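# Shape springy cord along the board line, pin with blocks

## Task

Shape the springy cord so that it follows the line drawn on the board, and use the steel blocks to keep it in place. The goal counts only if the cord touches the line over its entire length and rests flat on the board.

## Robot and tools

ROBOT. Two arms, left_arm and right_arm, each ending in a parallel gripper. Each gripper's fingers point along its own +z axis and close along its x axis. The reported end_effector_position is the point between the pads, and the fingertips extend 17.5 mm past it. A block whose shape varies can jut out up to 12 cm from the last joint toward the gripper's -y side and turns with it, so allow for it near the board and the other arm.

FRAMES. Scene frame: origin at table-top height midway between the nominal bases, +z up, +x out over the table, left_arm toward +y. Calibrated bases: left_arm (-0.048, +0.367, 0) m, right_arm (-0.063, -0.362, 0) m, each turned only slightly about z. Hand positions, quaternions (end_effector_quat_wxyz), velocities, targets and wrist-camera poses are each reported in that arm's own base frame. Fixed cameras and the table use the scene frame. Printed hand poses may be off by a few centimetres, more at long reach.

THE 18-NUMBER ROW (used by both execute_actions and move). One flat list covering both arms: left_arm dx, dy, dz, rx, ry, rz, left gripper position, force_limit, speed, then the same nine for right_arm. The six pose numbers are an offset, not a pose: they count from that arm's Hand target as it stood when the action or move began, along that Hand target's own axes. Scale: 1.0 equals 0.6 m or 180 degrees; rx, ry, rz form a single rotation vector. To leave an arm's pose alone send six zeros. The gripper numbers are absolute commands: position +1 is fully open (50 mm gap), near -0.65 the pads meet, -1 means close until something stops them. force_limit -1/0/+1 gives roughly 20/102/185 N per pad (final grip up to about 15 N more). speed -1/0/+1 gives 20/85/150 mm/s. Both start at +1. A 0 in a gripper slot is a real command, so repeat the last values to leave a gripper unchanged. Changes in force_limit or speed only apply after a position change of at least 0.01.

execute_actions(actions, cameras). actions is a list of actions; each action is a list of up to 15 rows of 18 numbers in [-1, 1], one row per 1/30 s step, the last row held to step 15. All rows of one action count from that action's start pose, so repeating an offset in a new action moves further. An empty actions list returns camera images and the scene state. cameras lists names: cam_high, cam_board, cam_left_wrist, cam_right_wrist, or ["all"]; an unknown name voids the call.

move(target, speed, blend, stop_force, zero, blocking, cameras). target is one 18-number row or a list of up to 15 rows; every row's offsets count from the same starting Hand targets, not from the previous row. Grippers travel straight lines, all paths finishing together, capped at 10 s. speed is the path top speed in m/s, 0.002 to 1 (default 0.25; turning up to twice that in rad/s), one value or one per target. blend (m) rounds corners in a list; 0 stops at each point. stop_force (12 to 80 N, same for both arms) ends an arm's path when it feels that much push along its travel; use it only slowly, not while the gripper rotates, and omit it when backing off a contact. zero (only with stop_force) resets the force baseline first (default true). blocking=false returns after 0.5 s while the move continues (not allowed with stop_force). Paths do not avoid obstacles or the other arm. The result adds a move: line such as done, off_target, moving, held or fault, plus limits like paced (pose clipped) or held (steps withheld).

wait(seconds 0 to 3600, cameras) lets time pass with no new commands. stop(cameras) brakes a running move; fingers keep moving. zoom_image(camera, region [x0, y0, x1, y1] in pixels, at most 504 wide and high) enlarges part of the latest image from that camera. finished_scene(scene) takes the number of the scene being ended; it is final, and the cord must stay in place without the robot.

RESULTS. Hand target is the last commanded pose after clipping; the next offsets start there. The gripper may settle short of it; if so, send the remaining distance as an offset. object_status: 0 moving, 1 blocked while opening, 2 blocked while closing (a grip), 3 reached the requested opening or pads met (usually nothing held). Opening in mm is about (250 - position_measured) x 0.202. Flange force gives outside force along gripper x y z with some error. Joint velocities may read within noise. Tool commands shows present gripper commands. Orientation commands are clipped to 32 degrees from the measured orientation per step.

AVOID. Stiff arms: a target only slightly past a firm contact can trigger a stop. 150 N net outside force or contact torque at the load limits (142 N m for waist, shoulder, elbow; 35.6 N m for the three wrist joints) halts that arm for 10 s. Hot motors (holding loads, stretched reach, pushing into the unreachable) can lock an arm for 30 to 60 s or more. Don't let arms touch each other or grip the other arm's fingers. Don't drop blocks from height, release moving parts, slam into the board or table, or let anything leave the table. Loose objects can get brief outside nudges. Camera images are 672x504; calibration lines give intrinsics and world-to-camera poses.

Each tool is called after "Emit:" as a command line: name --argument value for each argument, lists and objects as JSON in quotes; but a table of rows of numbers goes row by row, as --pt "numbers of a row", without its own name.

## Session

Emit:
execute_actions --actions '[]'

Emit:
zoom_image --camera "cam_board" --region '[80, 0, 580, 500]'

Scene clock: 0.00 s.
left_arm: end_effector_position=(+0.6565, -0.5145, +0.1728) position_measured=3 object_status=3 end_effector_quat_wxyz=(-0.406, +0.596, -0.557, +0.412) | right_arm: end_effector_position=(+0.5399, +0.0304, +0.3324) position_measured=4 object_status=3 end_effector_quat_wxyz=(+0.251, +0.676, +0.681, +0.130)
Joint positions: left_arm=[-0.921 0.657 0.398 -1.342 -0.905 -1.458] | right_arm=[0.519 -0.161 -0.281 0.466 -1.086 -0.655]
Joint velocities: within noise
Flange force (N): no reading
Hand target: left_arm +0.6565, -0.5145, +0.1728; -0.406, +0.596, -0.557, +0.412 | right_arm +0.5399, +0.0304, +0.3324; +0.251, +0.676, +0.681, +0.130
Tool commands: left_gripper/position=+1.0 left_gripper/force_limit=+1.0 left_gripper/speed=+1.0 right_gripper/position=+0.992157 right_gripper/force_limit=+1.0 right_gripper/speed=+1.0

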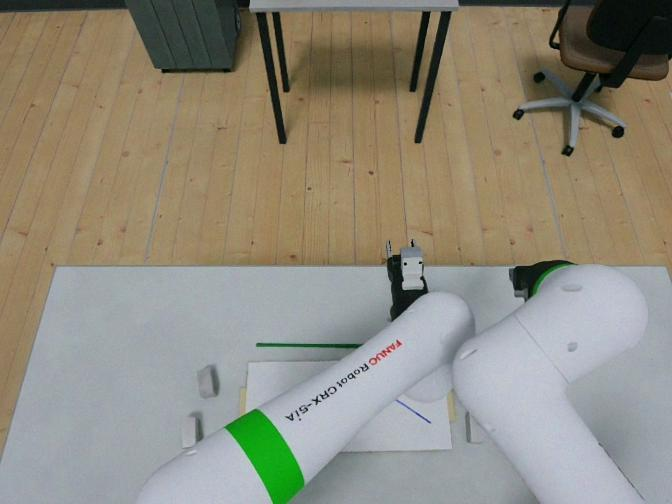

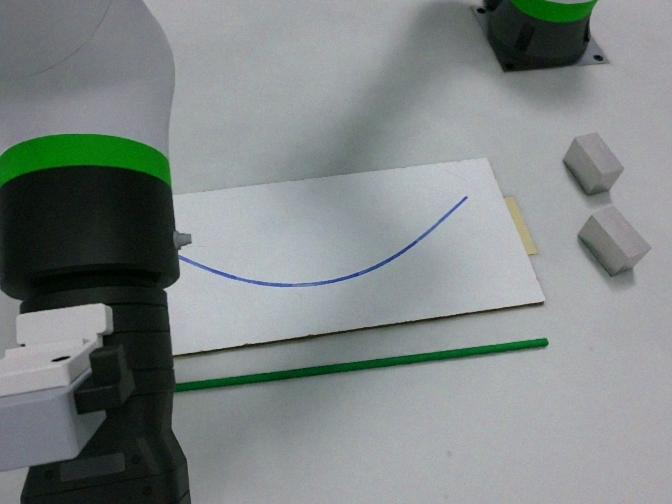

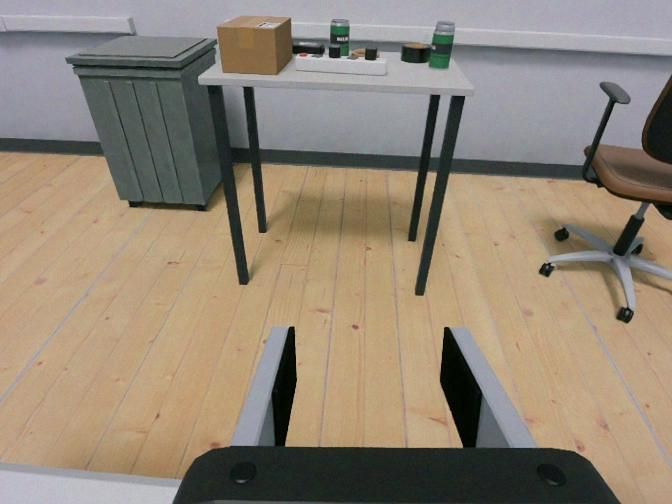

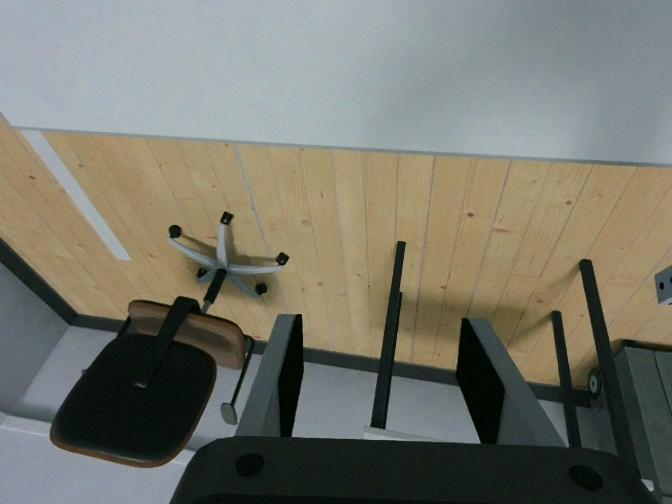

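Scaled by 1.008.

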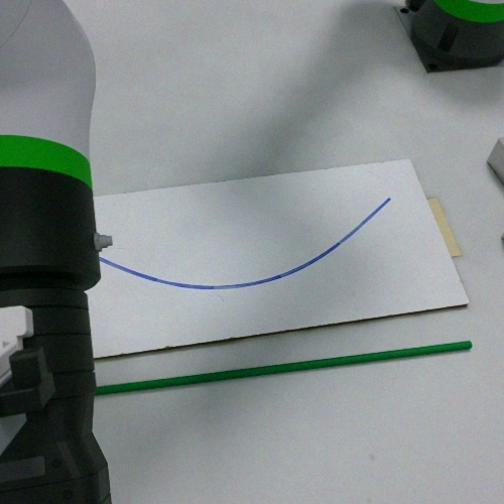

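Emit:
move --target '[-0.97,-0.194,-0.467,-0.393,0,0,1,1,1,-0.558,-0.282,-0.103,0.174,0.055,0.002,1,1,1]' --cameras '["all"]'

Emit:
zoom_image --camera "cam_board" --region '[0, 120, 504, 504]'

Emit:
zoom_image --camera "cam_high" --region '[140, 310, 340, 480]'

Emit:
zoom_image --camera "cam_high" --region '[330, 310, 530, 480]'

Scene clock: 23.13 s.
left_arm: end_effector_position=(+0.4072, +0.0655, +0.3523) position_measured=3 object_status=3 end_effector_quat_wxyz=(+0.014, +0.721, -0.693, +0.014) | right_arm: end_effector_position=(+0.3500, -0.2984, +0.3527) position_measured=3 object_status=3 end_effector_quat_wxyz=(+0.000, +0.707, +0.707, -0.001)
Joint positions: left_arm=[0.508 -0.074 0.085 0.035 -1.749 -3.604] | right_arm=[-0.418 0.042 0.211 0.002 -1.74 0.419]
Flange force (N): left_arm=[-0.4 2.3 7.6] | right_arm=[-1.1 0.0 3.4]
Hand target: left_arm +0.4072, +0.0655, +0.3523; +0.014, +0.721, -0.693, +0.014 | right_arm +0.3500, -0.2984, +0.3527; +0.000, +0.707, +0.707, -0.001
Off the commanded pose: left_arm 0.000 m, 0 deg | right_arm 0.000 m, 0 deg.
move: done
cam_left_wrist: T_world_to_cam=[[0.03496, -0.99916, 0.02156, 0.05448], [-0.95032, -0.02656, 0.31015, 0.31821], [-0.30932, -0.03133, -0.95044, 0.58738]] pos_world=[0.48218, 0.08129, 0.4584]
cam_right_wrist: T_world_to_cam=[[0.00255, 0.9995, -0.03153, 0.31731], [0.94422, 0.00798, 0.32921, -0.41186], [0.3293, -0.03061, -0.94373, 0.33061]] pos_world=[0.27921, -0.30375, 0.4576]

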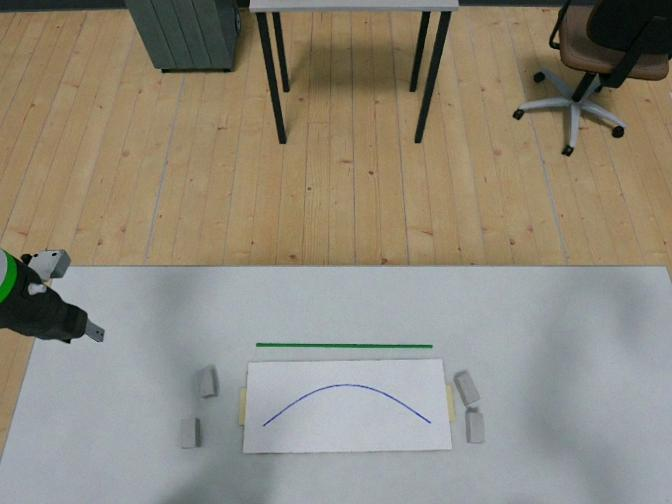

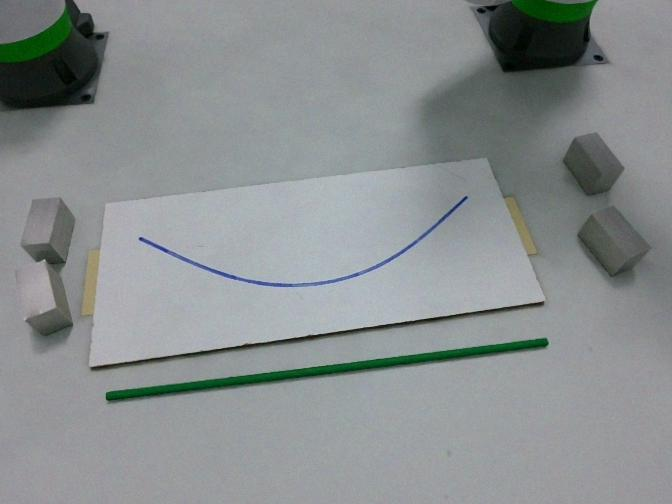

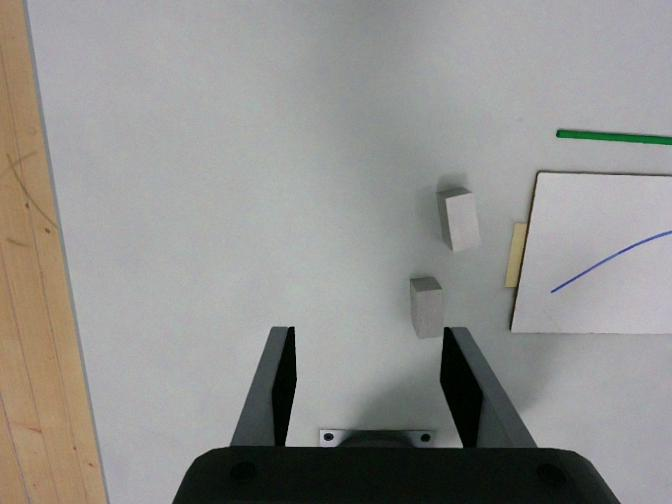

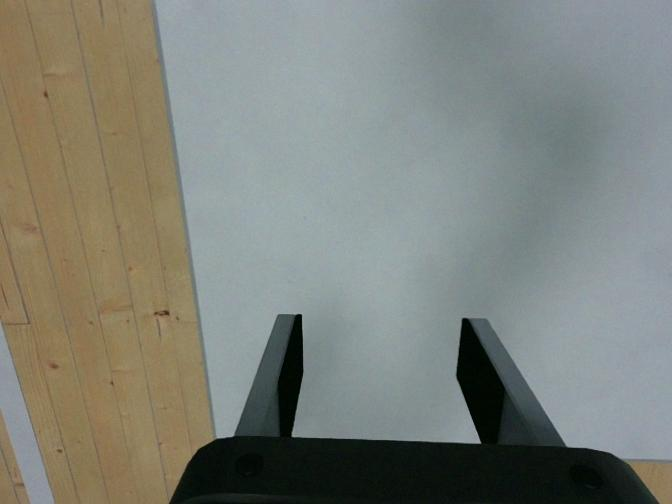

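Scaled by 1.000.

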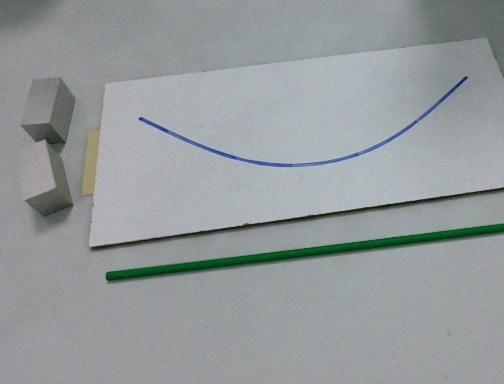

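Scaled by 2.520.

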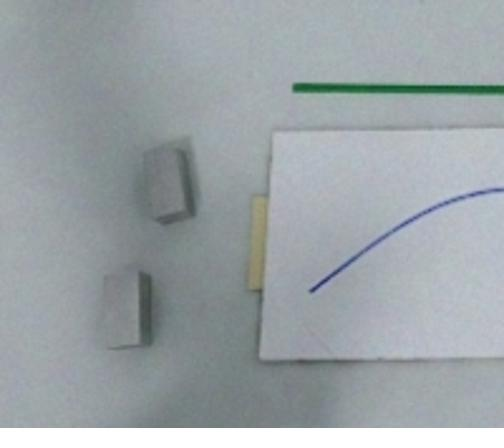

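Scaled by 2.520.

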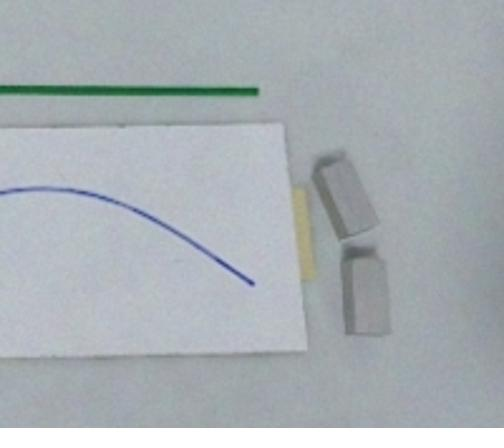

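Emit:
zoom_image --camera "cam_high" --region '[250, 370, 350, 440]'

Emit:
zoom_image --camera "cam_high" --region '[340, 370, 440, 440]'

Emit:
zoom_image --camera "cam_board" --region '[0, 180, 200, 420]'

Emit:
zoom_image --camera "cam_board" --region '[440, 110, 672, 360]'

Scaled by 5.040.

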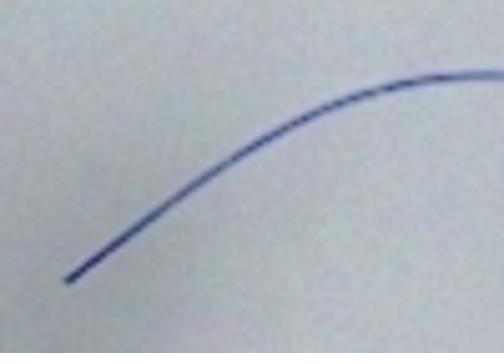

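Scaled by 5.040.

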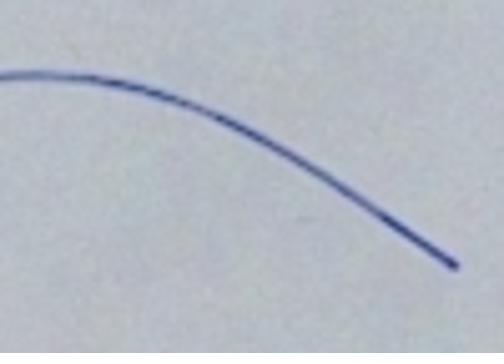

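Scaled by 2.100.

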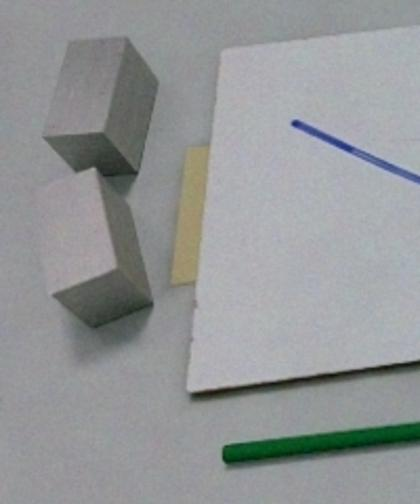

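Scaled by 2.016.

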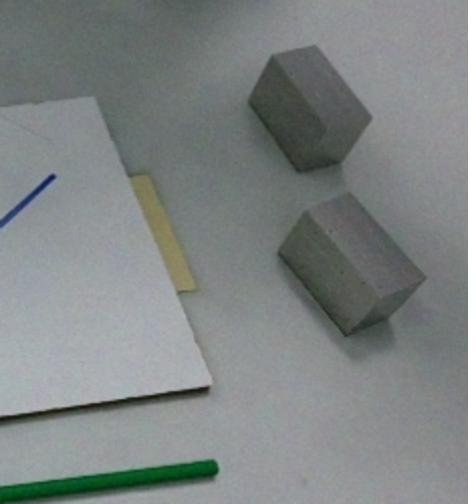

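Emit:
move --target '[0.267,0.05,0.253,0,-0.0127,0.0127,1,1,1,0.586,0.053,0.255,0,0,0,1,1,1]' --cameras '["all"]'

Scene clock: 86.83 s.
left_arm: end_effector_position=(+0.3837, -0.1016, +0.2069) position_measured=3 object_status=3 end_effector_quat_wxyz=(+0.000, +0.707, -0.707, +0.000) | right_arm: end_effector_position=(+0.3817, +0.0530, +0.1992) position_measured=3 object_status=3 end_effector_quat_wxyz=(+0.000, +0.707, +0.707, -0.001)
Joint positions: left_arm=[0.074 -0.12 -0.285 -0.001 -1.406 -3.216] | right_arm=[0.483 -0.147 -0.327 0.001 -1.392 -0.483]
Flange force (N): left_arm=[-1.5 2.7 6.5] | right_arm=[-0.9 2.0 3.0]
Hand target: left_arm +0.3837, -0.1016, +0.2069; +0.000, +0.707, -0.707, +0.000 | right_arm +0.3816, +0.0530, +0.1992; +0.000, +0.707, +0.707, -0.001
Off the commanded pose: left_arm 0.000 m, 0 deg | right_arm 0.000 m, 0 deg.
move: done
cam_left_wrist: T_world_to_cam=[[-0.00492, -0.99982, -0.01838, -0.08493], [-0.95085, -0.00102, 0.30965, 0.33945], [-0.30961, 0.019, -0.95067, 0.442]] pos_world=[0.4592, -0.09297, 0.31352]
cam_right_wrist: T_world_to_cam=[[0.00258, 0.9995, -0.03162, -0.03882], [0.94419, 0.00798, 0.3293, -0.39395], [0.32939, -0.03071, -0.9437, 0.18597]] pos_world=[0.31081, 0.04765, 0.304]

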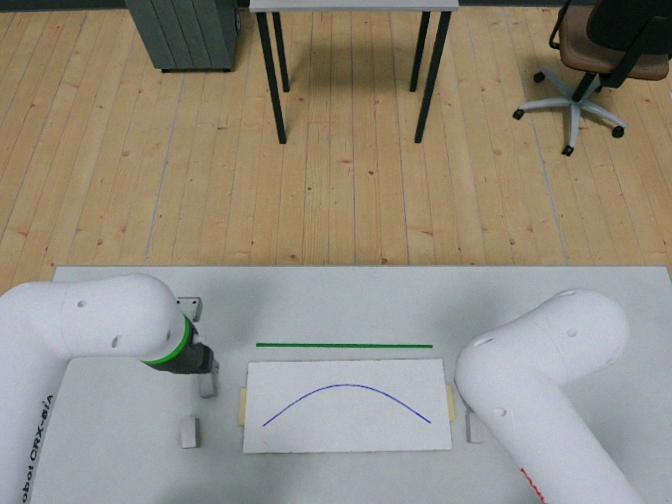

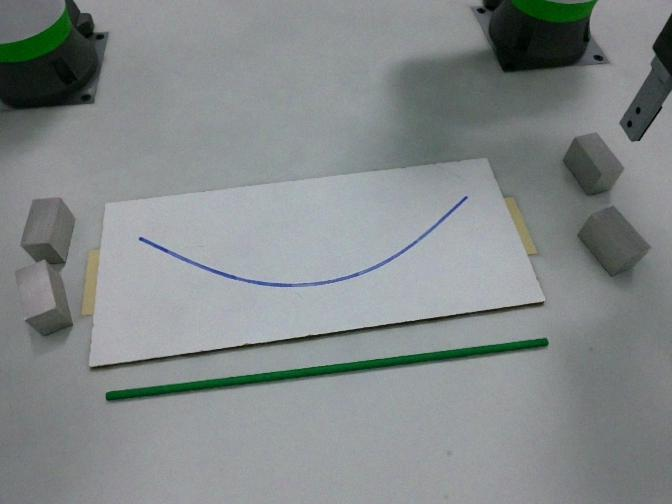

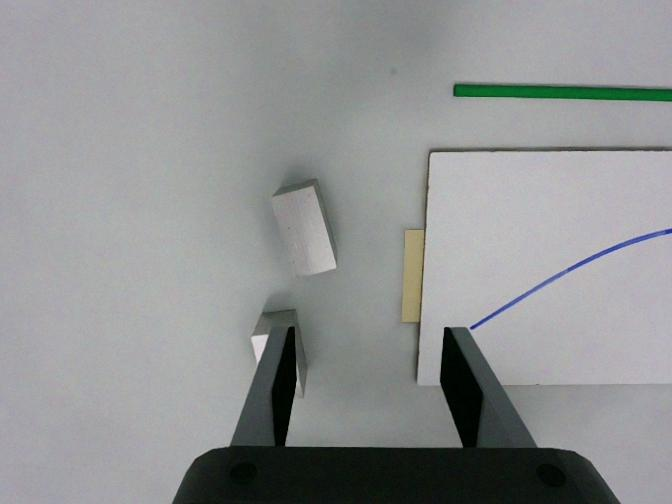

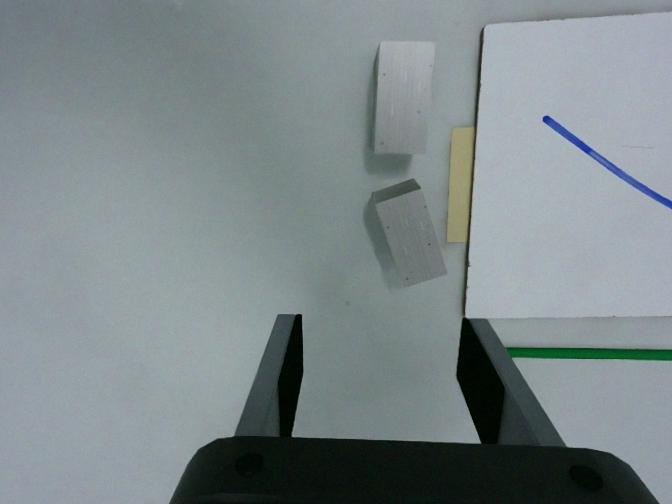

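Emit:
move --target '[-0.06,-0.003,0.212,0,0,-0.089,1,1,1,0.058,0.018,0.198,0,0,-0.097,1,1,1]' --cameras '["all"]'

Emit:
zoom_image --camera "cam_board" --region '[472, 80, 672, 280]'

Emit:
zoom_image --camera "cam_board" --region '[0, 140, 200, 340]'

Scene clock: 102.63 s.
left_arm: end_effector_position=(+0.3855, -0.0656, +0.0798) position_measured=3 object_status=3 end_effector_quat_wxyz=(+0.000, +0.799, -0.602, +0.000) | right_arm: end_effector_position=(+0.3924, +0.0876, +0.0804) position_measured=3 object_status=3 end_effector_quat_wxyz=(+0.000, +0.591, +0.806, -0.001)
Joint positions: left_arm=[0.17 -0.028 -0.513 -0.001 -1.086 -3.032] | right_arm=[0.55 0 -0.484 0.001 -1.088 -0.245]
Flange force (N): left_arm=[-1.3 3.2 5.5] | right_arm=[-1.1 0.4 2.7]
Hand target: left_arm +0.3854, -0.0656, +0.0797; +0.000, +0.799, -0.602, +0.000 | right_arm +0.3924, +0.0876, +0.0803; +0.000, +0.592, +0.806, -0.001
Off the commanded pose: left_arm 0.000 m, 0 deg | right_arm 0.000 m, 0 deg.
move: done
cam_left_wrist: T_world_to_cam=[[0.27115, -0.96236, -0.01842, -0.15518], [-0.91372, -0.26337, 0.30943, 0.34904], [-0.30264, -0.06707, -0.95074, 0.31268]] pos_world=[0.45563, -0.03645, 0.18642]
cam_right_wrist: T_world_to_cam=[[-0.29757, 0.95418, -0.03143, 0.04455], [0.89841, 0.29101, 0.32888, -0.37211], [0.32296, 0.06963, -0.94385, 0.06507]] pos_world=[0.32655, 0.06125, 0.1852]

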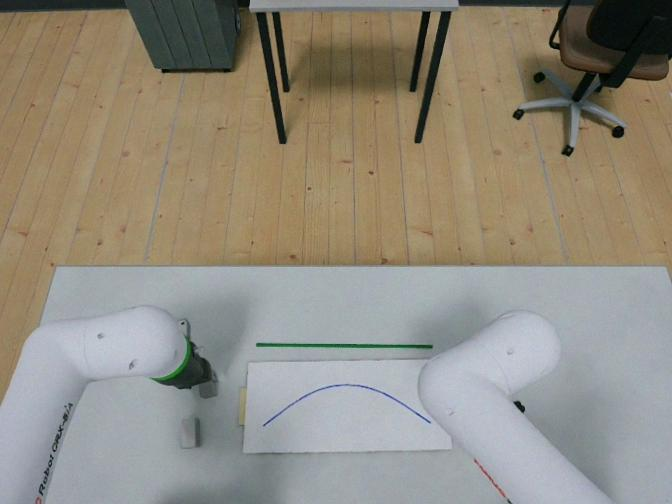

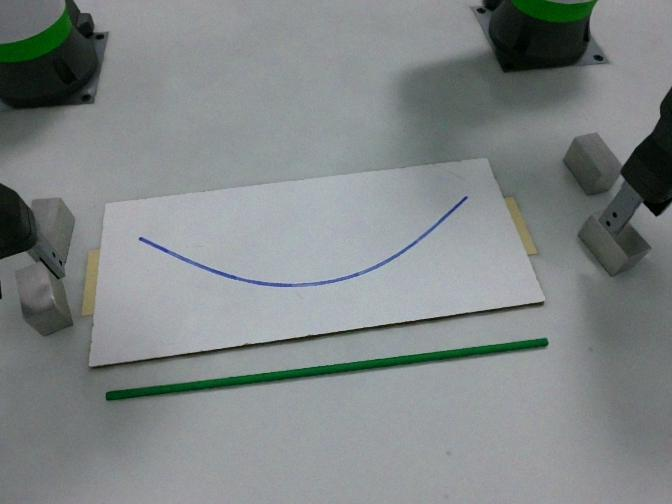

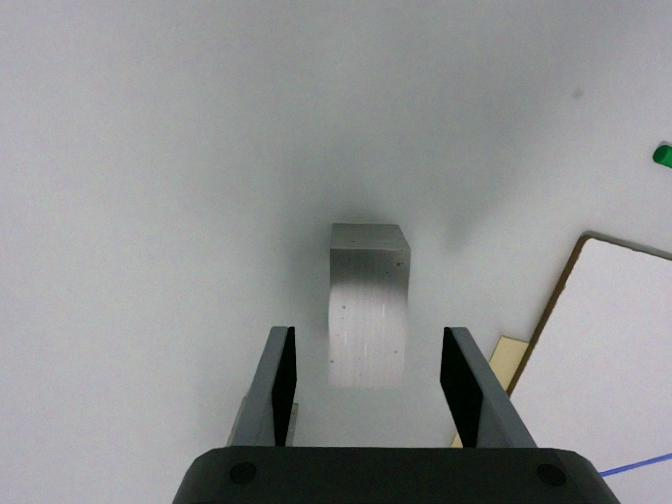

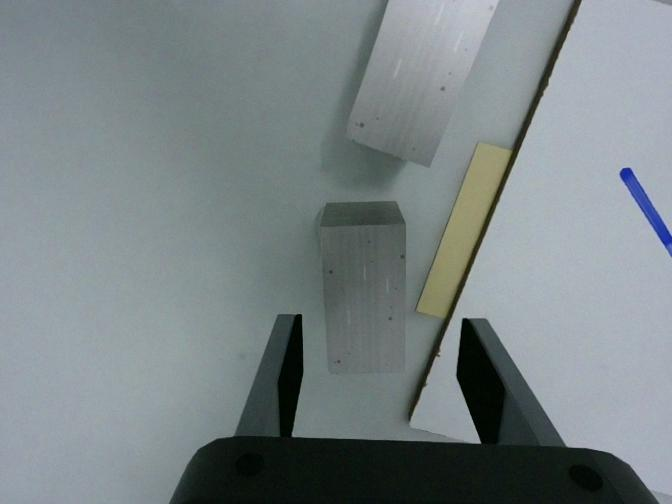

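Scaled by 2.520.

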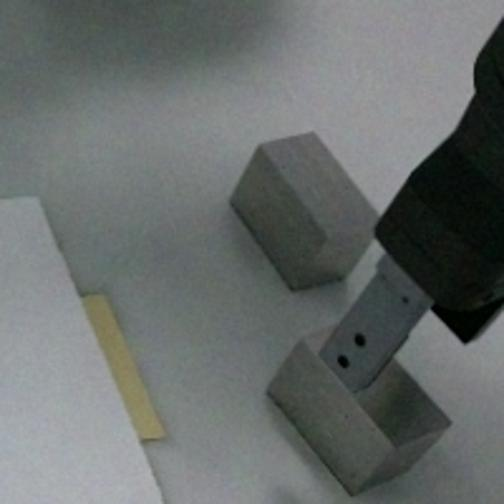

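Scaled by 2.520.

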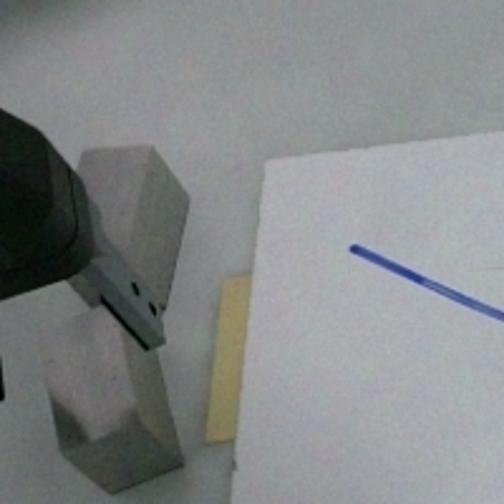

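Emit:
move --target '[0,0,0.083,0,0,0,1,1,1,0.003,0,0.083,0,0,0,1,1,1]' --speed 0.06 --stop_force 15 --cameras '["cam_board","cam_left_wrist","cam_right_wrist"]'

Emit:
zoom_image --camera "cam_board" --region '[472, 80, 672, 280]'

Emit:
zoom_image --camera "cam_board" --region '[0, 180, 200, 380]'

Scene clock: 111.27 s.
left_arm: end_effector_position=(+0.3854, -0.0655, +0.0299) position_measured=3 object_status=3 end_effector_quat_wxyz=(+0.000, +0.799, -0.602, +0.000) | right_arm: end_effector_position=(+0.3918, +0.0893, +0.0305) position_measured=3 object_status=3 end_effector_quat_wxyz=(+0.000, +0.592, +0.806, -0.001)
Joint positions: left_arm=[0.17 0.047 -0.574 -0.001 -0.951 -3.031] | right_arm=[0.554 0.073 -0.545 0.001 -0.954 -0.25]
Flange force (N): left_arm=[-2.5 2.2 5.1] | right_arm=[-0.6 1.6 3.4]
Hand target: left_arm +0.3854, -0.0655, +0.0299; +0.000, +0.799, -0.602, +0.000 | right_arm +0.3918, +0.0893, +0.0305; +0.000, +0.592, +0.806, -0.001
Off the commanded pose: left_arm 0.000 m, 0 deg | right_arm 0.000 m, 0 deg.
move: done
cam_left_wrist: T_world_to_cam=[[0.27114, -0.96236, -0.01844, -0.15609], [-0.9137, -0.26336, 0.30952, 0.36445], [-0.30273, -0.06707, -0.95071, 0.26528]] pos_world=[0.45563, -0.03645, 0.13652]
cam_right_wrist: T_world_to_cam=[[-0.29749, 0.95421, -0.03137, 0.04115], [0.89847, 0.29093, 0.3288, -0.35569], [0.32287, 0.06963, -0.94388, 0.01817]] pos_world=[0.32595, 0.06295, 0.1354]

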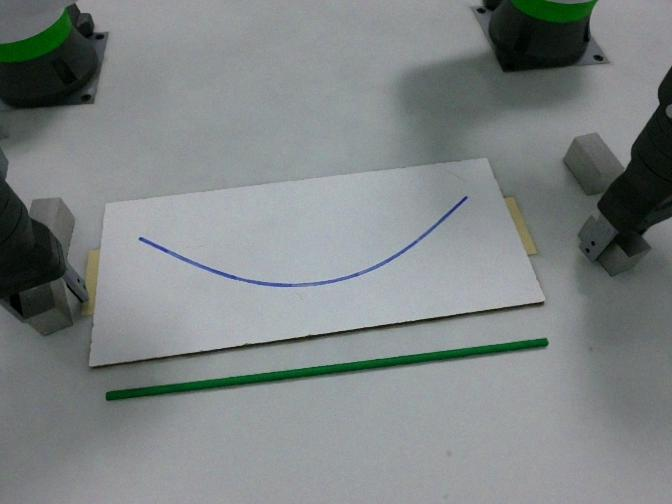

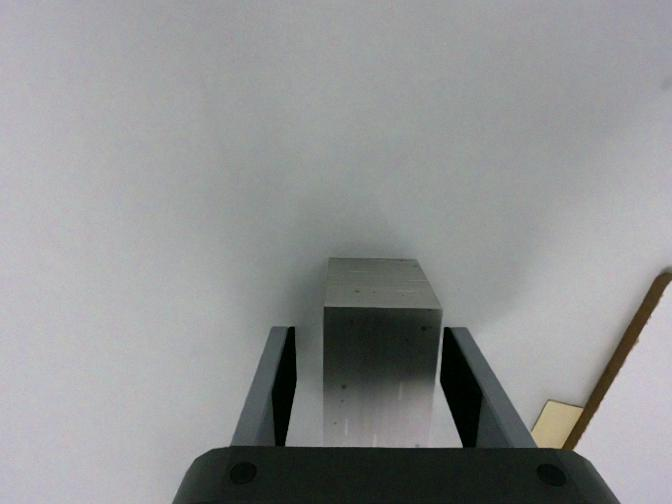

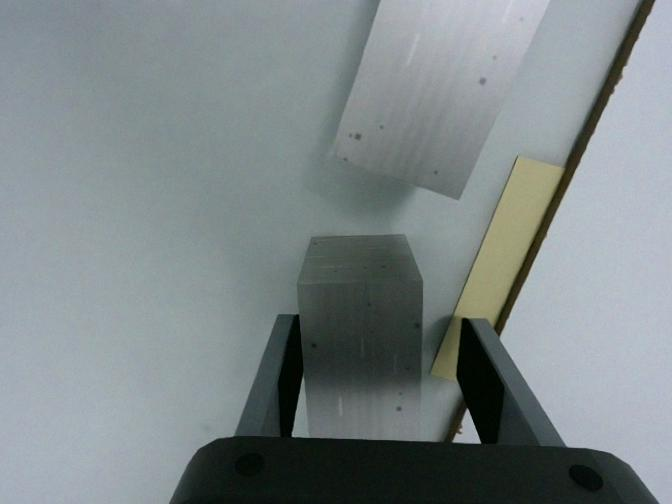

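Scaled by 2.520.

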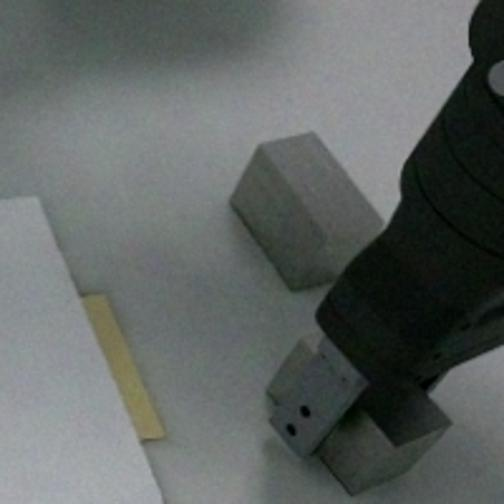

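Scaled by 2.520.

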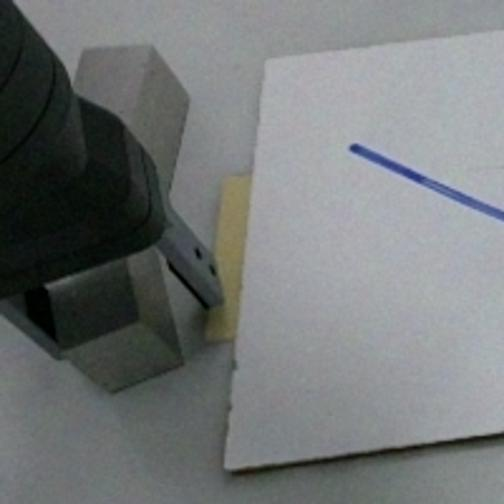

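Emit:
move --target '[0,0,0,0,0,0,-1,-0.5,-0.8,0,0,0,0,0,0,-1,-0.5,-0.8]'

Emit:
move --target '[0,0,-0.2,0,0,0,-1,-0.5,-0.8,0,0,-0.2,0,0,0,-1,-0.5,-0.8]' --speed 0.15 --cameras '["cam_left_wrist","cam_right_wrist","cam_board"]'

Scene clock: 117.03 s.
left_arm: end_effector_position=(+0.3854, -0.0656, +0.0299) position_measured=103 object_status=2 end_effector_quat_wxyz=(+0.000, +0.799, -0.602, +0.000) | right_arm: end_effector_position=(+0.3918, +0.0893, +0.0305) position_measured=104 object_status=2 end_effector_quat_wxyz=(+0.000, +0.592, +0.806, -0.001)
Joint positions: left_arm=[0.17 0.047 -0.574 -0.001 -0.95 -3.031] | right_arm=[0.554 0.073 -0.545 0.001 -0.954 -0.25]
Flange force (N): left_arm=[-1.8 1.6 4.5] | right_arm=[-1.3 2.5 6.0]
Hand target: left_arm +0.3854, -0.0655, +0.0299; +0.000, +0.799, -0.602, +0.000 | right_arm +0.3918, +0.0893, +0.0305; +0.000, +0.592, +0.806, -0.001
Off the commanded pose: left_arm 0.000 m, 0 deg | right_arm 0.000 m, 0 deg.
move: done

Scene clock: 118.17 s.
left_arm: end_effector_position=(+0.3855, -0.0656, +0.1499) position_measured=103 object_status=2 end_effector_quat_wxyz=(+0.000, +0.799, -0.602, +0.000) | right_arm: end_effector_position=(+0.3919, +0.0894, +0.1506) position_measured=104 object_status=2 end_effector_quat_wxyz=(+0.000, +0.592, +0.806, -0.001)
Joint positions: left_arm=[0.17 -0.101 -0.405 -0.001 -1.268 -3.032] | right_arm=[0.555 -0.072 -0.377 0.001 -1.267 -0.25]
Flange force (N): left_arm=[-2.3 1.9 11.2] | right_arm=[-1.0 0.8 8.7]
Hand target: left_arm +0.3855, -0.0656, +0.1499; +0.000, +0.799, -0.602, +0.000 | right_arm +0.3919, +0.0895, +0.1505; +0.000, +0.592, +0.806, -0.001
Off the commanded pose: left_arm 0.000 m, 0 deg | right_arm 0.000 m, 0 deg.
move: done
cam_left_wrist: T_world_to_cam=[[0.27114, -0.96236, -0.01842, -0.15399], [-0.91373, -0.26336, 0.30943, 0.32732], [-0.30264, -0.06707, -0.95074, 0.37932]] pos_world=[0.45563, -0.03655, 0.25652]
cam_right_wrist: T_world_to_cam=[[-0.29751, 0.9542, -0.03131, 0.04481], [0.89843, 0.29092, 0.32892, -0.39519], [0.32296, 0.06973, -0.94384, 0.13139]] pos_world=[0.32595, 0.06305, 0.2554]
Images, in order (width x height): cam_board 672x504, cam_left_wrist 672x504, cam_right_wrist 672x504.

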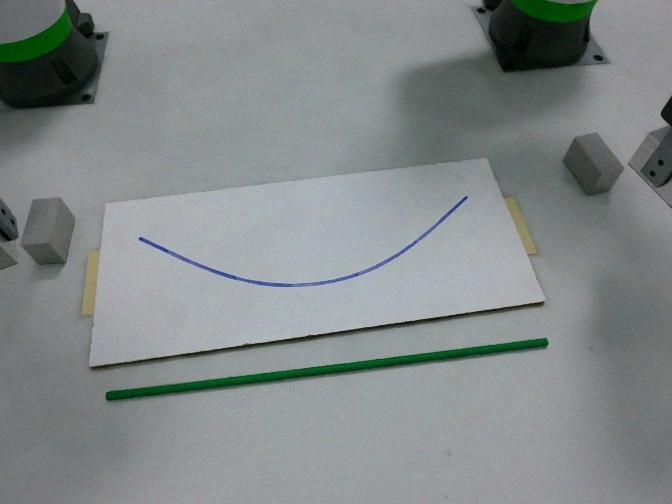

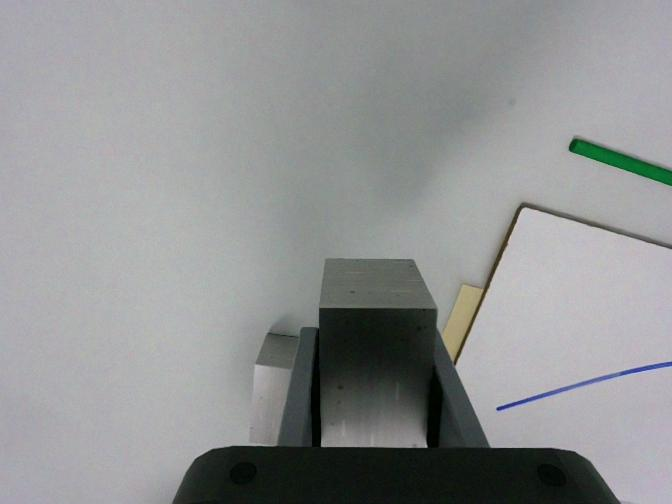

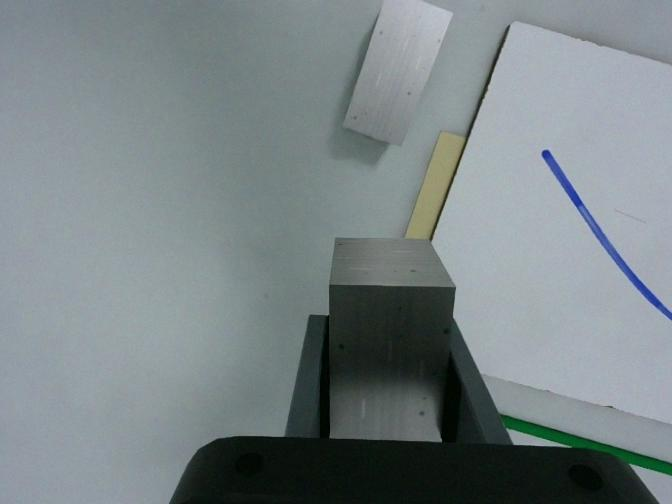

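Emit:
move --target '[0.464,0.207,0.125,0,0,0.031,-1,-0.5,-0.8,0,0,0,0,0,0,-1,-0.5,-0.8]' --cameras '["cam_left_wrist","cam_board"]'

Emit:
zoom_image --camera "cam_board" --region '[120, 140, 480, 360]'

Scene clock: 145.47 s.
left_arm: end_effector_position=(+0.3430, -0.3674, +0.0748) position_measured=103 object_status=2 end_effector_quat_wxyz=(+0.000, +0.769, -0.640, +0.000) | right_arm: end_effector_position=(+0.3919, +0.0895, +0.1505) position_measured=104 object_status=2 end_effector_quat_wxyz=(+0.000, +0.592, +0.806, -0.001)
Joint positions: left_arm=[-0.558 0.25 -0.215 0 -1.106 -2.401] | right_arm=[0.555 -0.072 -0.377 0.001 -1.267 -0.25]
Flange force (N): left_arm=[-3.7 2.2 11.0] | right_arm=[-1.0 1.3 8.8]
Hand target: left_arm +0.3429, -0.3674, +0.0748; +0.000, +0.769, -0.640, +0.000 | right_arm +0.3919, +0.0895, +0.1505; +0.000, +0.592, +0.806, -0.001
Off the commanded pose: left_arm 0.000 m, 0 deg | right_arm 0.000 m, 0 deg.
move: done
cam_left_wrist: T_world_to_cam=[[0.17633, -0.98416, -0.01841, -0.40976], [-0.93499, -0.17331, 0.30945, 0.27265], [-0.30774, -0.03735, -0.95074, 0.2875]] pos_world=[0.41565, -0.34528, 0.18142]
Images, in order (width x height): cam_board 672x504, cam_left_wrist 672x504.

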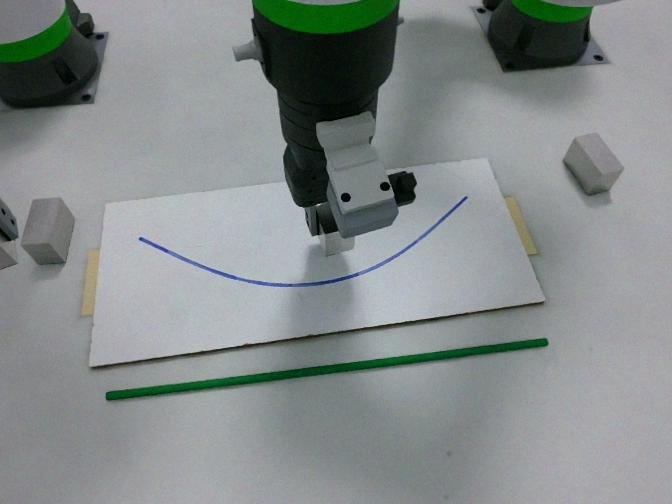

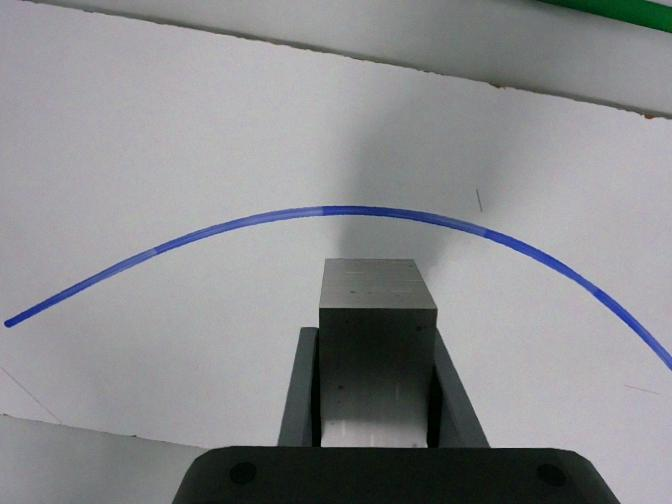

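Scaled by 1.400.

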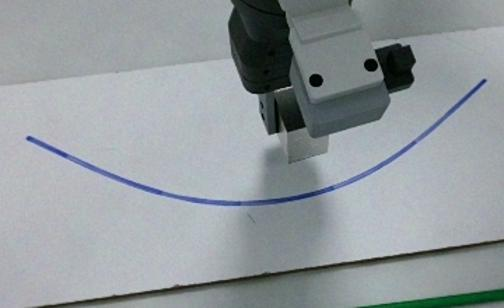

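Emit:
move --target '[-0.0128,-0.004,0.05,0,0,0,-1,-0.5,-0.8,0,0,0,0,0,0,-1,-0.5,-0.8]'

Emit:
move --target '[0,0,0.03,0,0,0,-1,-0.5,-0.8,0,0,0,0,0,0,-1,-0.5,-0.8]' --speed 0.01 --stop_force 12 --cameras '["cam_left_wrist","cam_board"]'

Emit:
zoom_image --camera "cam_board" --region '[220, 180, 440, 320]'

Scene clock: 158.13 s.
left_arm: end_effector_position=(+0.3439, -0.3595, +0.0448) position_measured=103 object_status=2 end_effector_quat_wxyz=(+0.000, +0.769, -0.640, +0.000) | right_arm: end_effector_position=(+0.3919, +0.0895, +0.1505) position_measured=104 object_status=2 end_effector_quat_wxyz=(+0.000, +0.592, +0.806, -0.001)
Joint positions: left_arm=[-0.543 0.274 -0.263 0 -1.033 -2.416] | right_arm=[0.555 -0.072 -0.377 0.001 -1.267 -0.25]
Flange force (N): left_arm=[-3.2 0.5 10.1] | right_arm=[-1.0 1.5 8.6]
Hand target: left_arm +0.3439, -0.3594, +0.0448; +0.000, +0.769, -0.640, +0.000 | right_arm +0.3919, +0.0895, +0.1505; +0.000, +0.592, +0.806, -0.001
Off the commanded pose: left_arm 0.000 m, 0 deg | right_arm 0.000 m, 0 deg.
move: done

Scene clock: 159.53 s.
left_arm: end_effector_position=(+0.3439, -0.3594, +0.0365) position_measured=103 object_status=2 end_effector_quat_wxyz=(+0.000, +0.769, -0.640, +0.000) | right_arm: end_effector_position=(+0.3919, +0.0895, +0.1505) position_measured=104 object_status=2 end_effector_quat_wxyz=(+0.000, +0.592, +0.806, -0.001)
Joint positions: left_arm=[-0.543 0.285 -0.272 0 -1.014 -2.416] | right_arm=[0.555 -0.072 -0.377 0.001 -1.267 -0.25]
Flange force (N): left_arm=[-15.7 6.0 -23.4] | right_arm=[-1.1 1.3 8.5]
Hand target: left_arm +0.3439, -0.3594, +0.0365; +0.000, +0.769, -0.640, +0.000 (not the last commanded pose) | right_arm +0.3919, +0.0895, +0.1505; +0.000, +0.592, +0.806, -0.001
Off the commanded pose: left_arm 0.010 m, 0 deg | right_arm 0.000 m, 0 deg.
move: contact (left_arm)
cam_left_wrist: T_world_to_cam=[[0.17637, -0.98415, -0.01834, -0.4028], [-0.93494, -0.17332, 0.30959, 0.28678], [-0.30786, -0.03746, -0.95069, 0.2517]] pos_world=[0.41665, -0.33728, 0.14312]
Images, in order (width x height): cam_board 672x504, cam_left_wrist 672x504.

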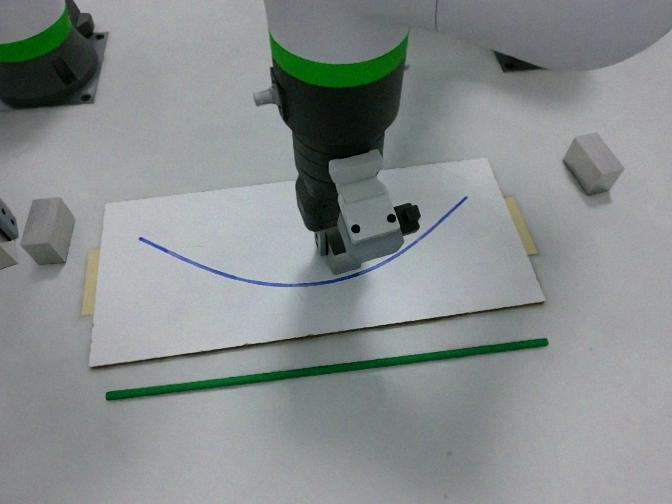

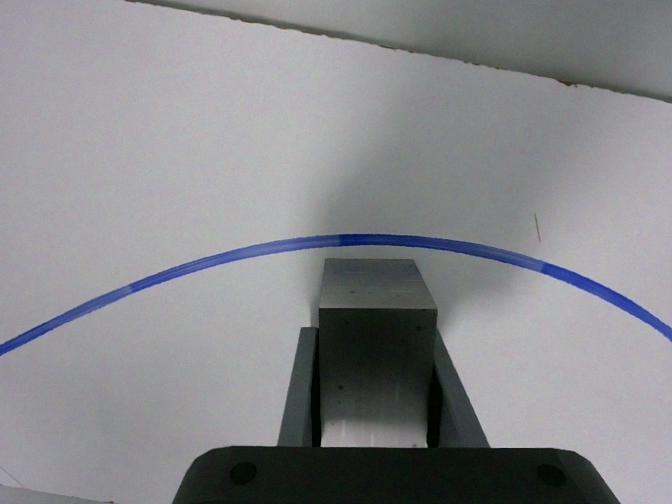

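Scaled by 2.291.

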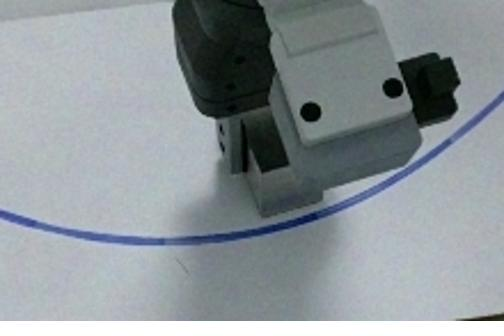

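Emit:
move --target '[0,-0.0025,-0.0015,0,0,0,-1,-0.5,-0.8,0,0,0,0,0,0,-1,-0.5,-0.8]' --speed 0.02

Emit:
move --target '[0,0,0,0,0,0,0.62,-0.5,-0.9,0,0,0,0,0,0,-1,-0.5,-0.8]'

Emit:
move --target '[0,0,-0.2,0,0,0,0.62,-0.5,-0.9,0,0,0,0,0,0,-1,-0.5,-0.8]' --cameras '["cam_left_wrist"]'

Scene clock: 165.70 s.
left_arm: end_effector_position=(+0.3454, -0.3591, +0.0374) position_measured=103 object_status=2 end_effector_quat_wxyz=(+0.000, +0.769, -0.640, +0.000) | right_arm: end_effector_position=(+0.3919, +0.0895, +0.1505) position_measured=104 object_status=2 end_effector_quat_wxyz=(+0.000, +0.592, +0.806, -0.001)
Joint positions: left_arm=[-0.541 0.286 -0.269 0 -1.017 -2.418] | right_arm=[0.555 -0.072 -0.377 0.001 -1.267 -0.25]
Flange force (N): left_arm=[-3.3 1.3 10.3] | right_arm=[-0.8 1.5 8.4]
Hand target: left_arm +0.3454, -0.3592, +0.0374; +0.000, +0.769, -0.640, +0.000 | right_arm +0.3919, +0.0895, +0.1505; +0.000, +0.592, +0.806, -0.001
Off the commanded pose: left_arm 0.000 m, 0 deg | right_arm 0.000 m, 0 deg.
move: done

Scene clock: 166.27 s.
left_arm: end_effector_position=(+0.3454, -0.3592, +0.0375) position_measured=59 object_status=3 end_effector_quat_wxyz=(+0.000, +0.769, -0.640, +0.000) | right_arm: end_effector_position=(+0.3919, +0.0895, +0.1505) position_measured=104 object_status=2 end_effector_quat_wxyz=(+0.000, +0.592, +0.806, -0.001)
Joint positions: left_arm=[-0.541 0.286 -0.268 0 -1.017 -2.418] | right_arm=[0.555 -0.072 -0.377 0.001 -1.267 -0.25]
Flange force (N): left_arm=[-2.5 0.9 4.8] | right_arm=[-0.7 1.5 8.8]
Hand target: left_arm +0.3454, -0.3592, +0.0374; +0.000, +0.769, -0.640, +0.000 | right_arm +0.3919, +0.0895, +0.1505; +0.000, +0.592, +0.806, -0.001
Off the commanded pose: left_arm 0.000 m, 0 deg | right_arm 0.000 m, 0 deg.
move: done

Scene clock: 167.13 s.
left_arm: end_effector_position=(+0.3454, -0.3592, +0.1574) position_measured=59 object_status=3 end_effector_quat_wxyz=(+0.000, +0.769, -0.640, +0.000) | right_arm: end_effector_position=(+0.3919, +0.0895, +0.1505) position_measured=104 object_status=2 end_effector_quat_wxyz=(+0.000, +0.592, +0.806, -0.001)
Joint positions: left_arm=[-0.541 0.166 -0.111 0 -1.295 -2.418] | right_arm=[0.555 -0.072 -0.377 0.001 -1.267 -0.25]
Flange force (N): left_arm=[-0.7 -0.1 4.8] | right_arm=[-0.6 1.6 8.5]
Hand target: left_arm +0.3454, -0.3592, +0.1574; +0.000, +0.769, -0.640, +0.000 | right_arm +0.3919, +0.0895, +0.1505; +0.000, +0.592, +0.806, -0.001
Off the commanded pose: left_arm 0.000 m, 0 deg | right_arm 0.000 m, 0 deg.
move: done
cam_left_wrist: T_world_to_cam=[[0.17634, -0.98416, -0.01843, -0.40061], [-0.93495, -0.17332, 0.30957, 0.25079], [-0.30786, -0.03736, -0.9507, 0.36714]] pos_world=[0.41815, -0.33708, 0.26402]

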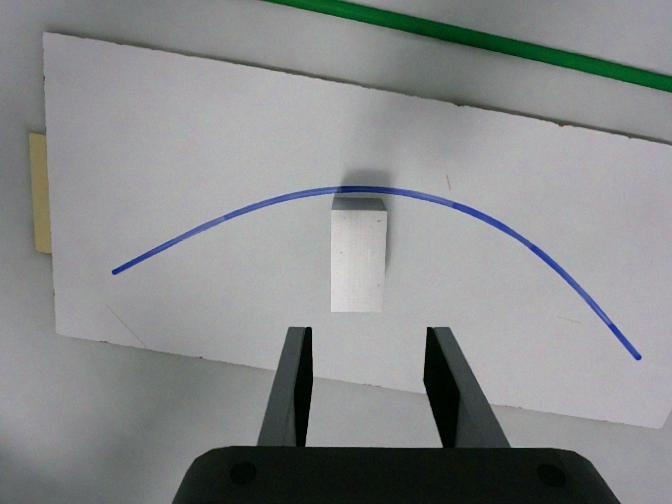

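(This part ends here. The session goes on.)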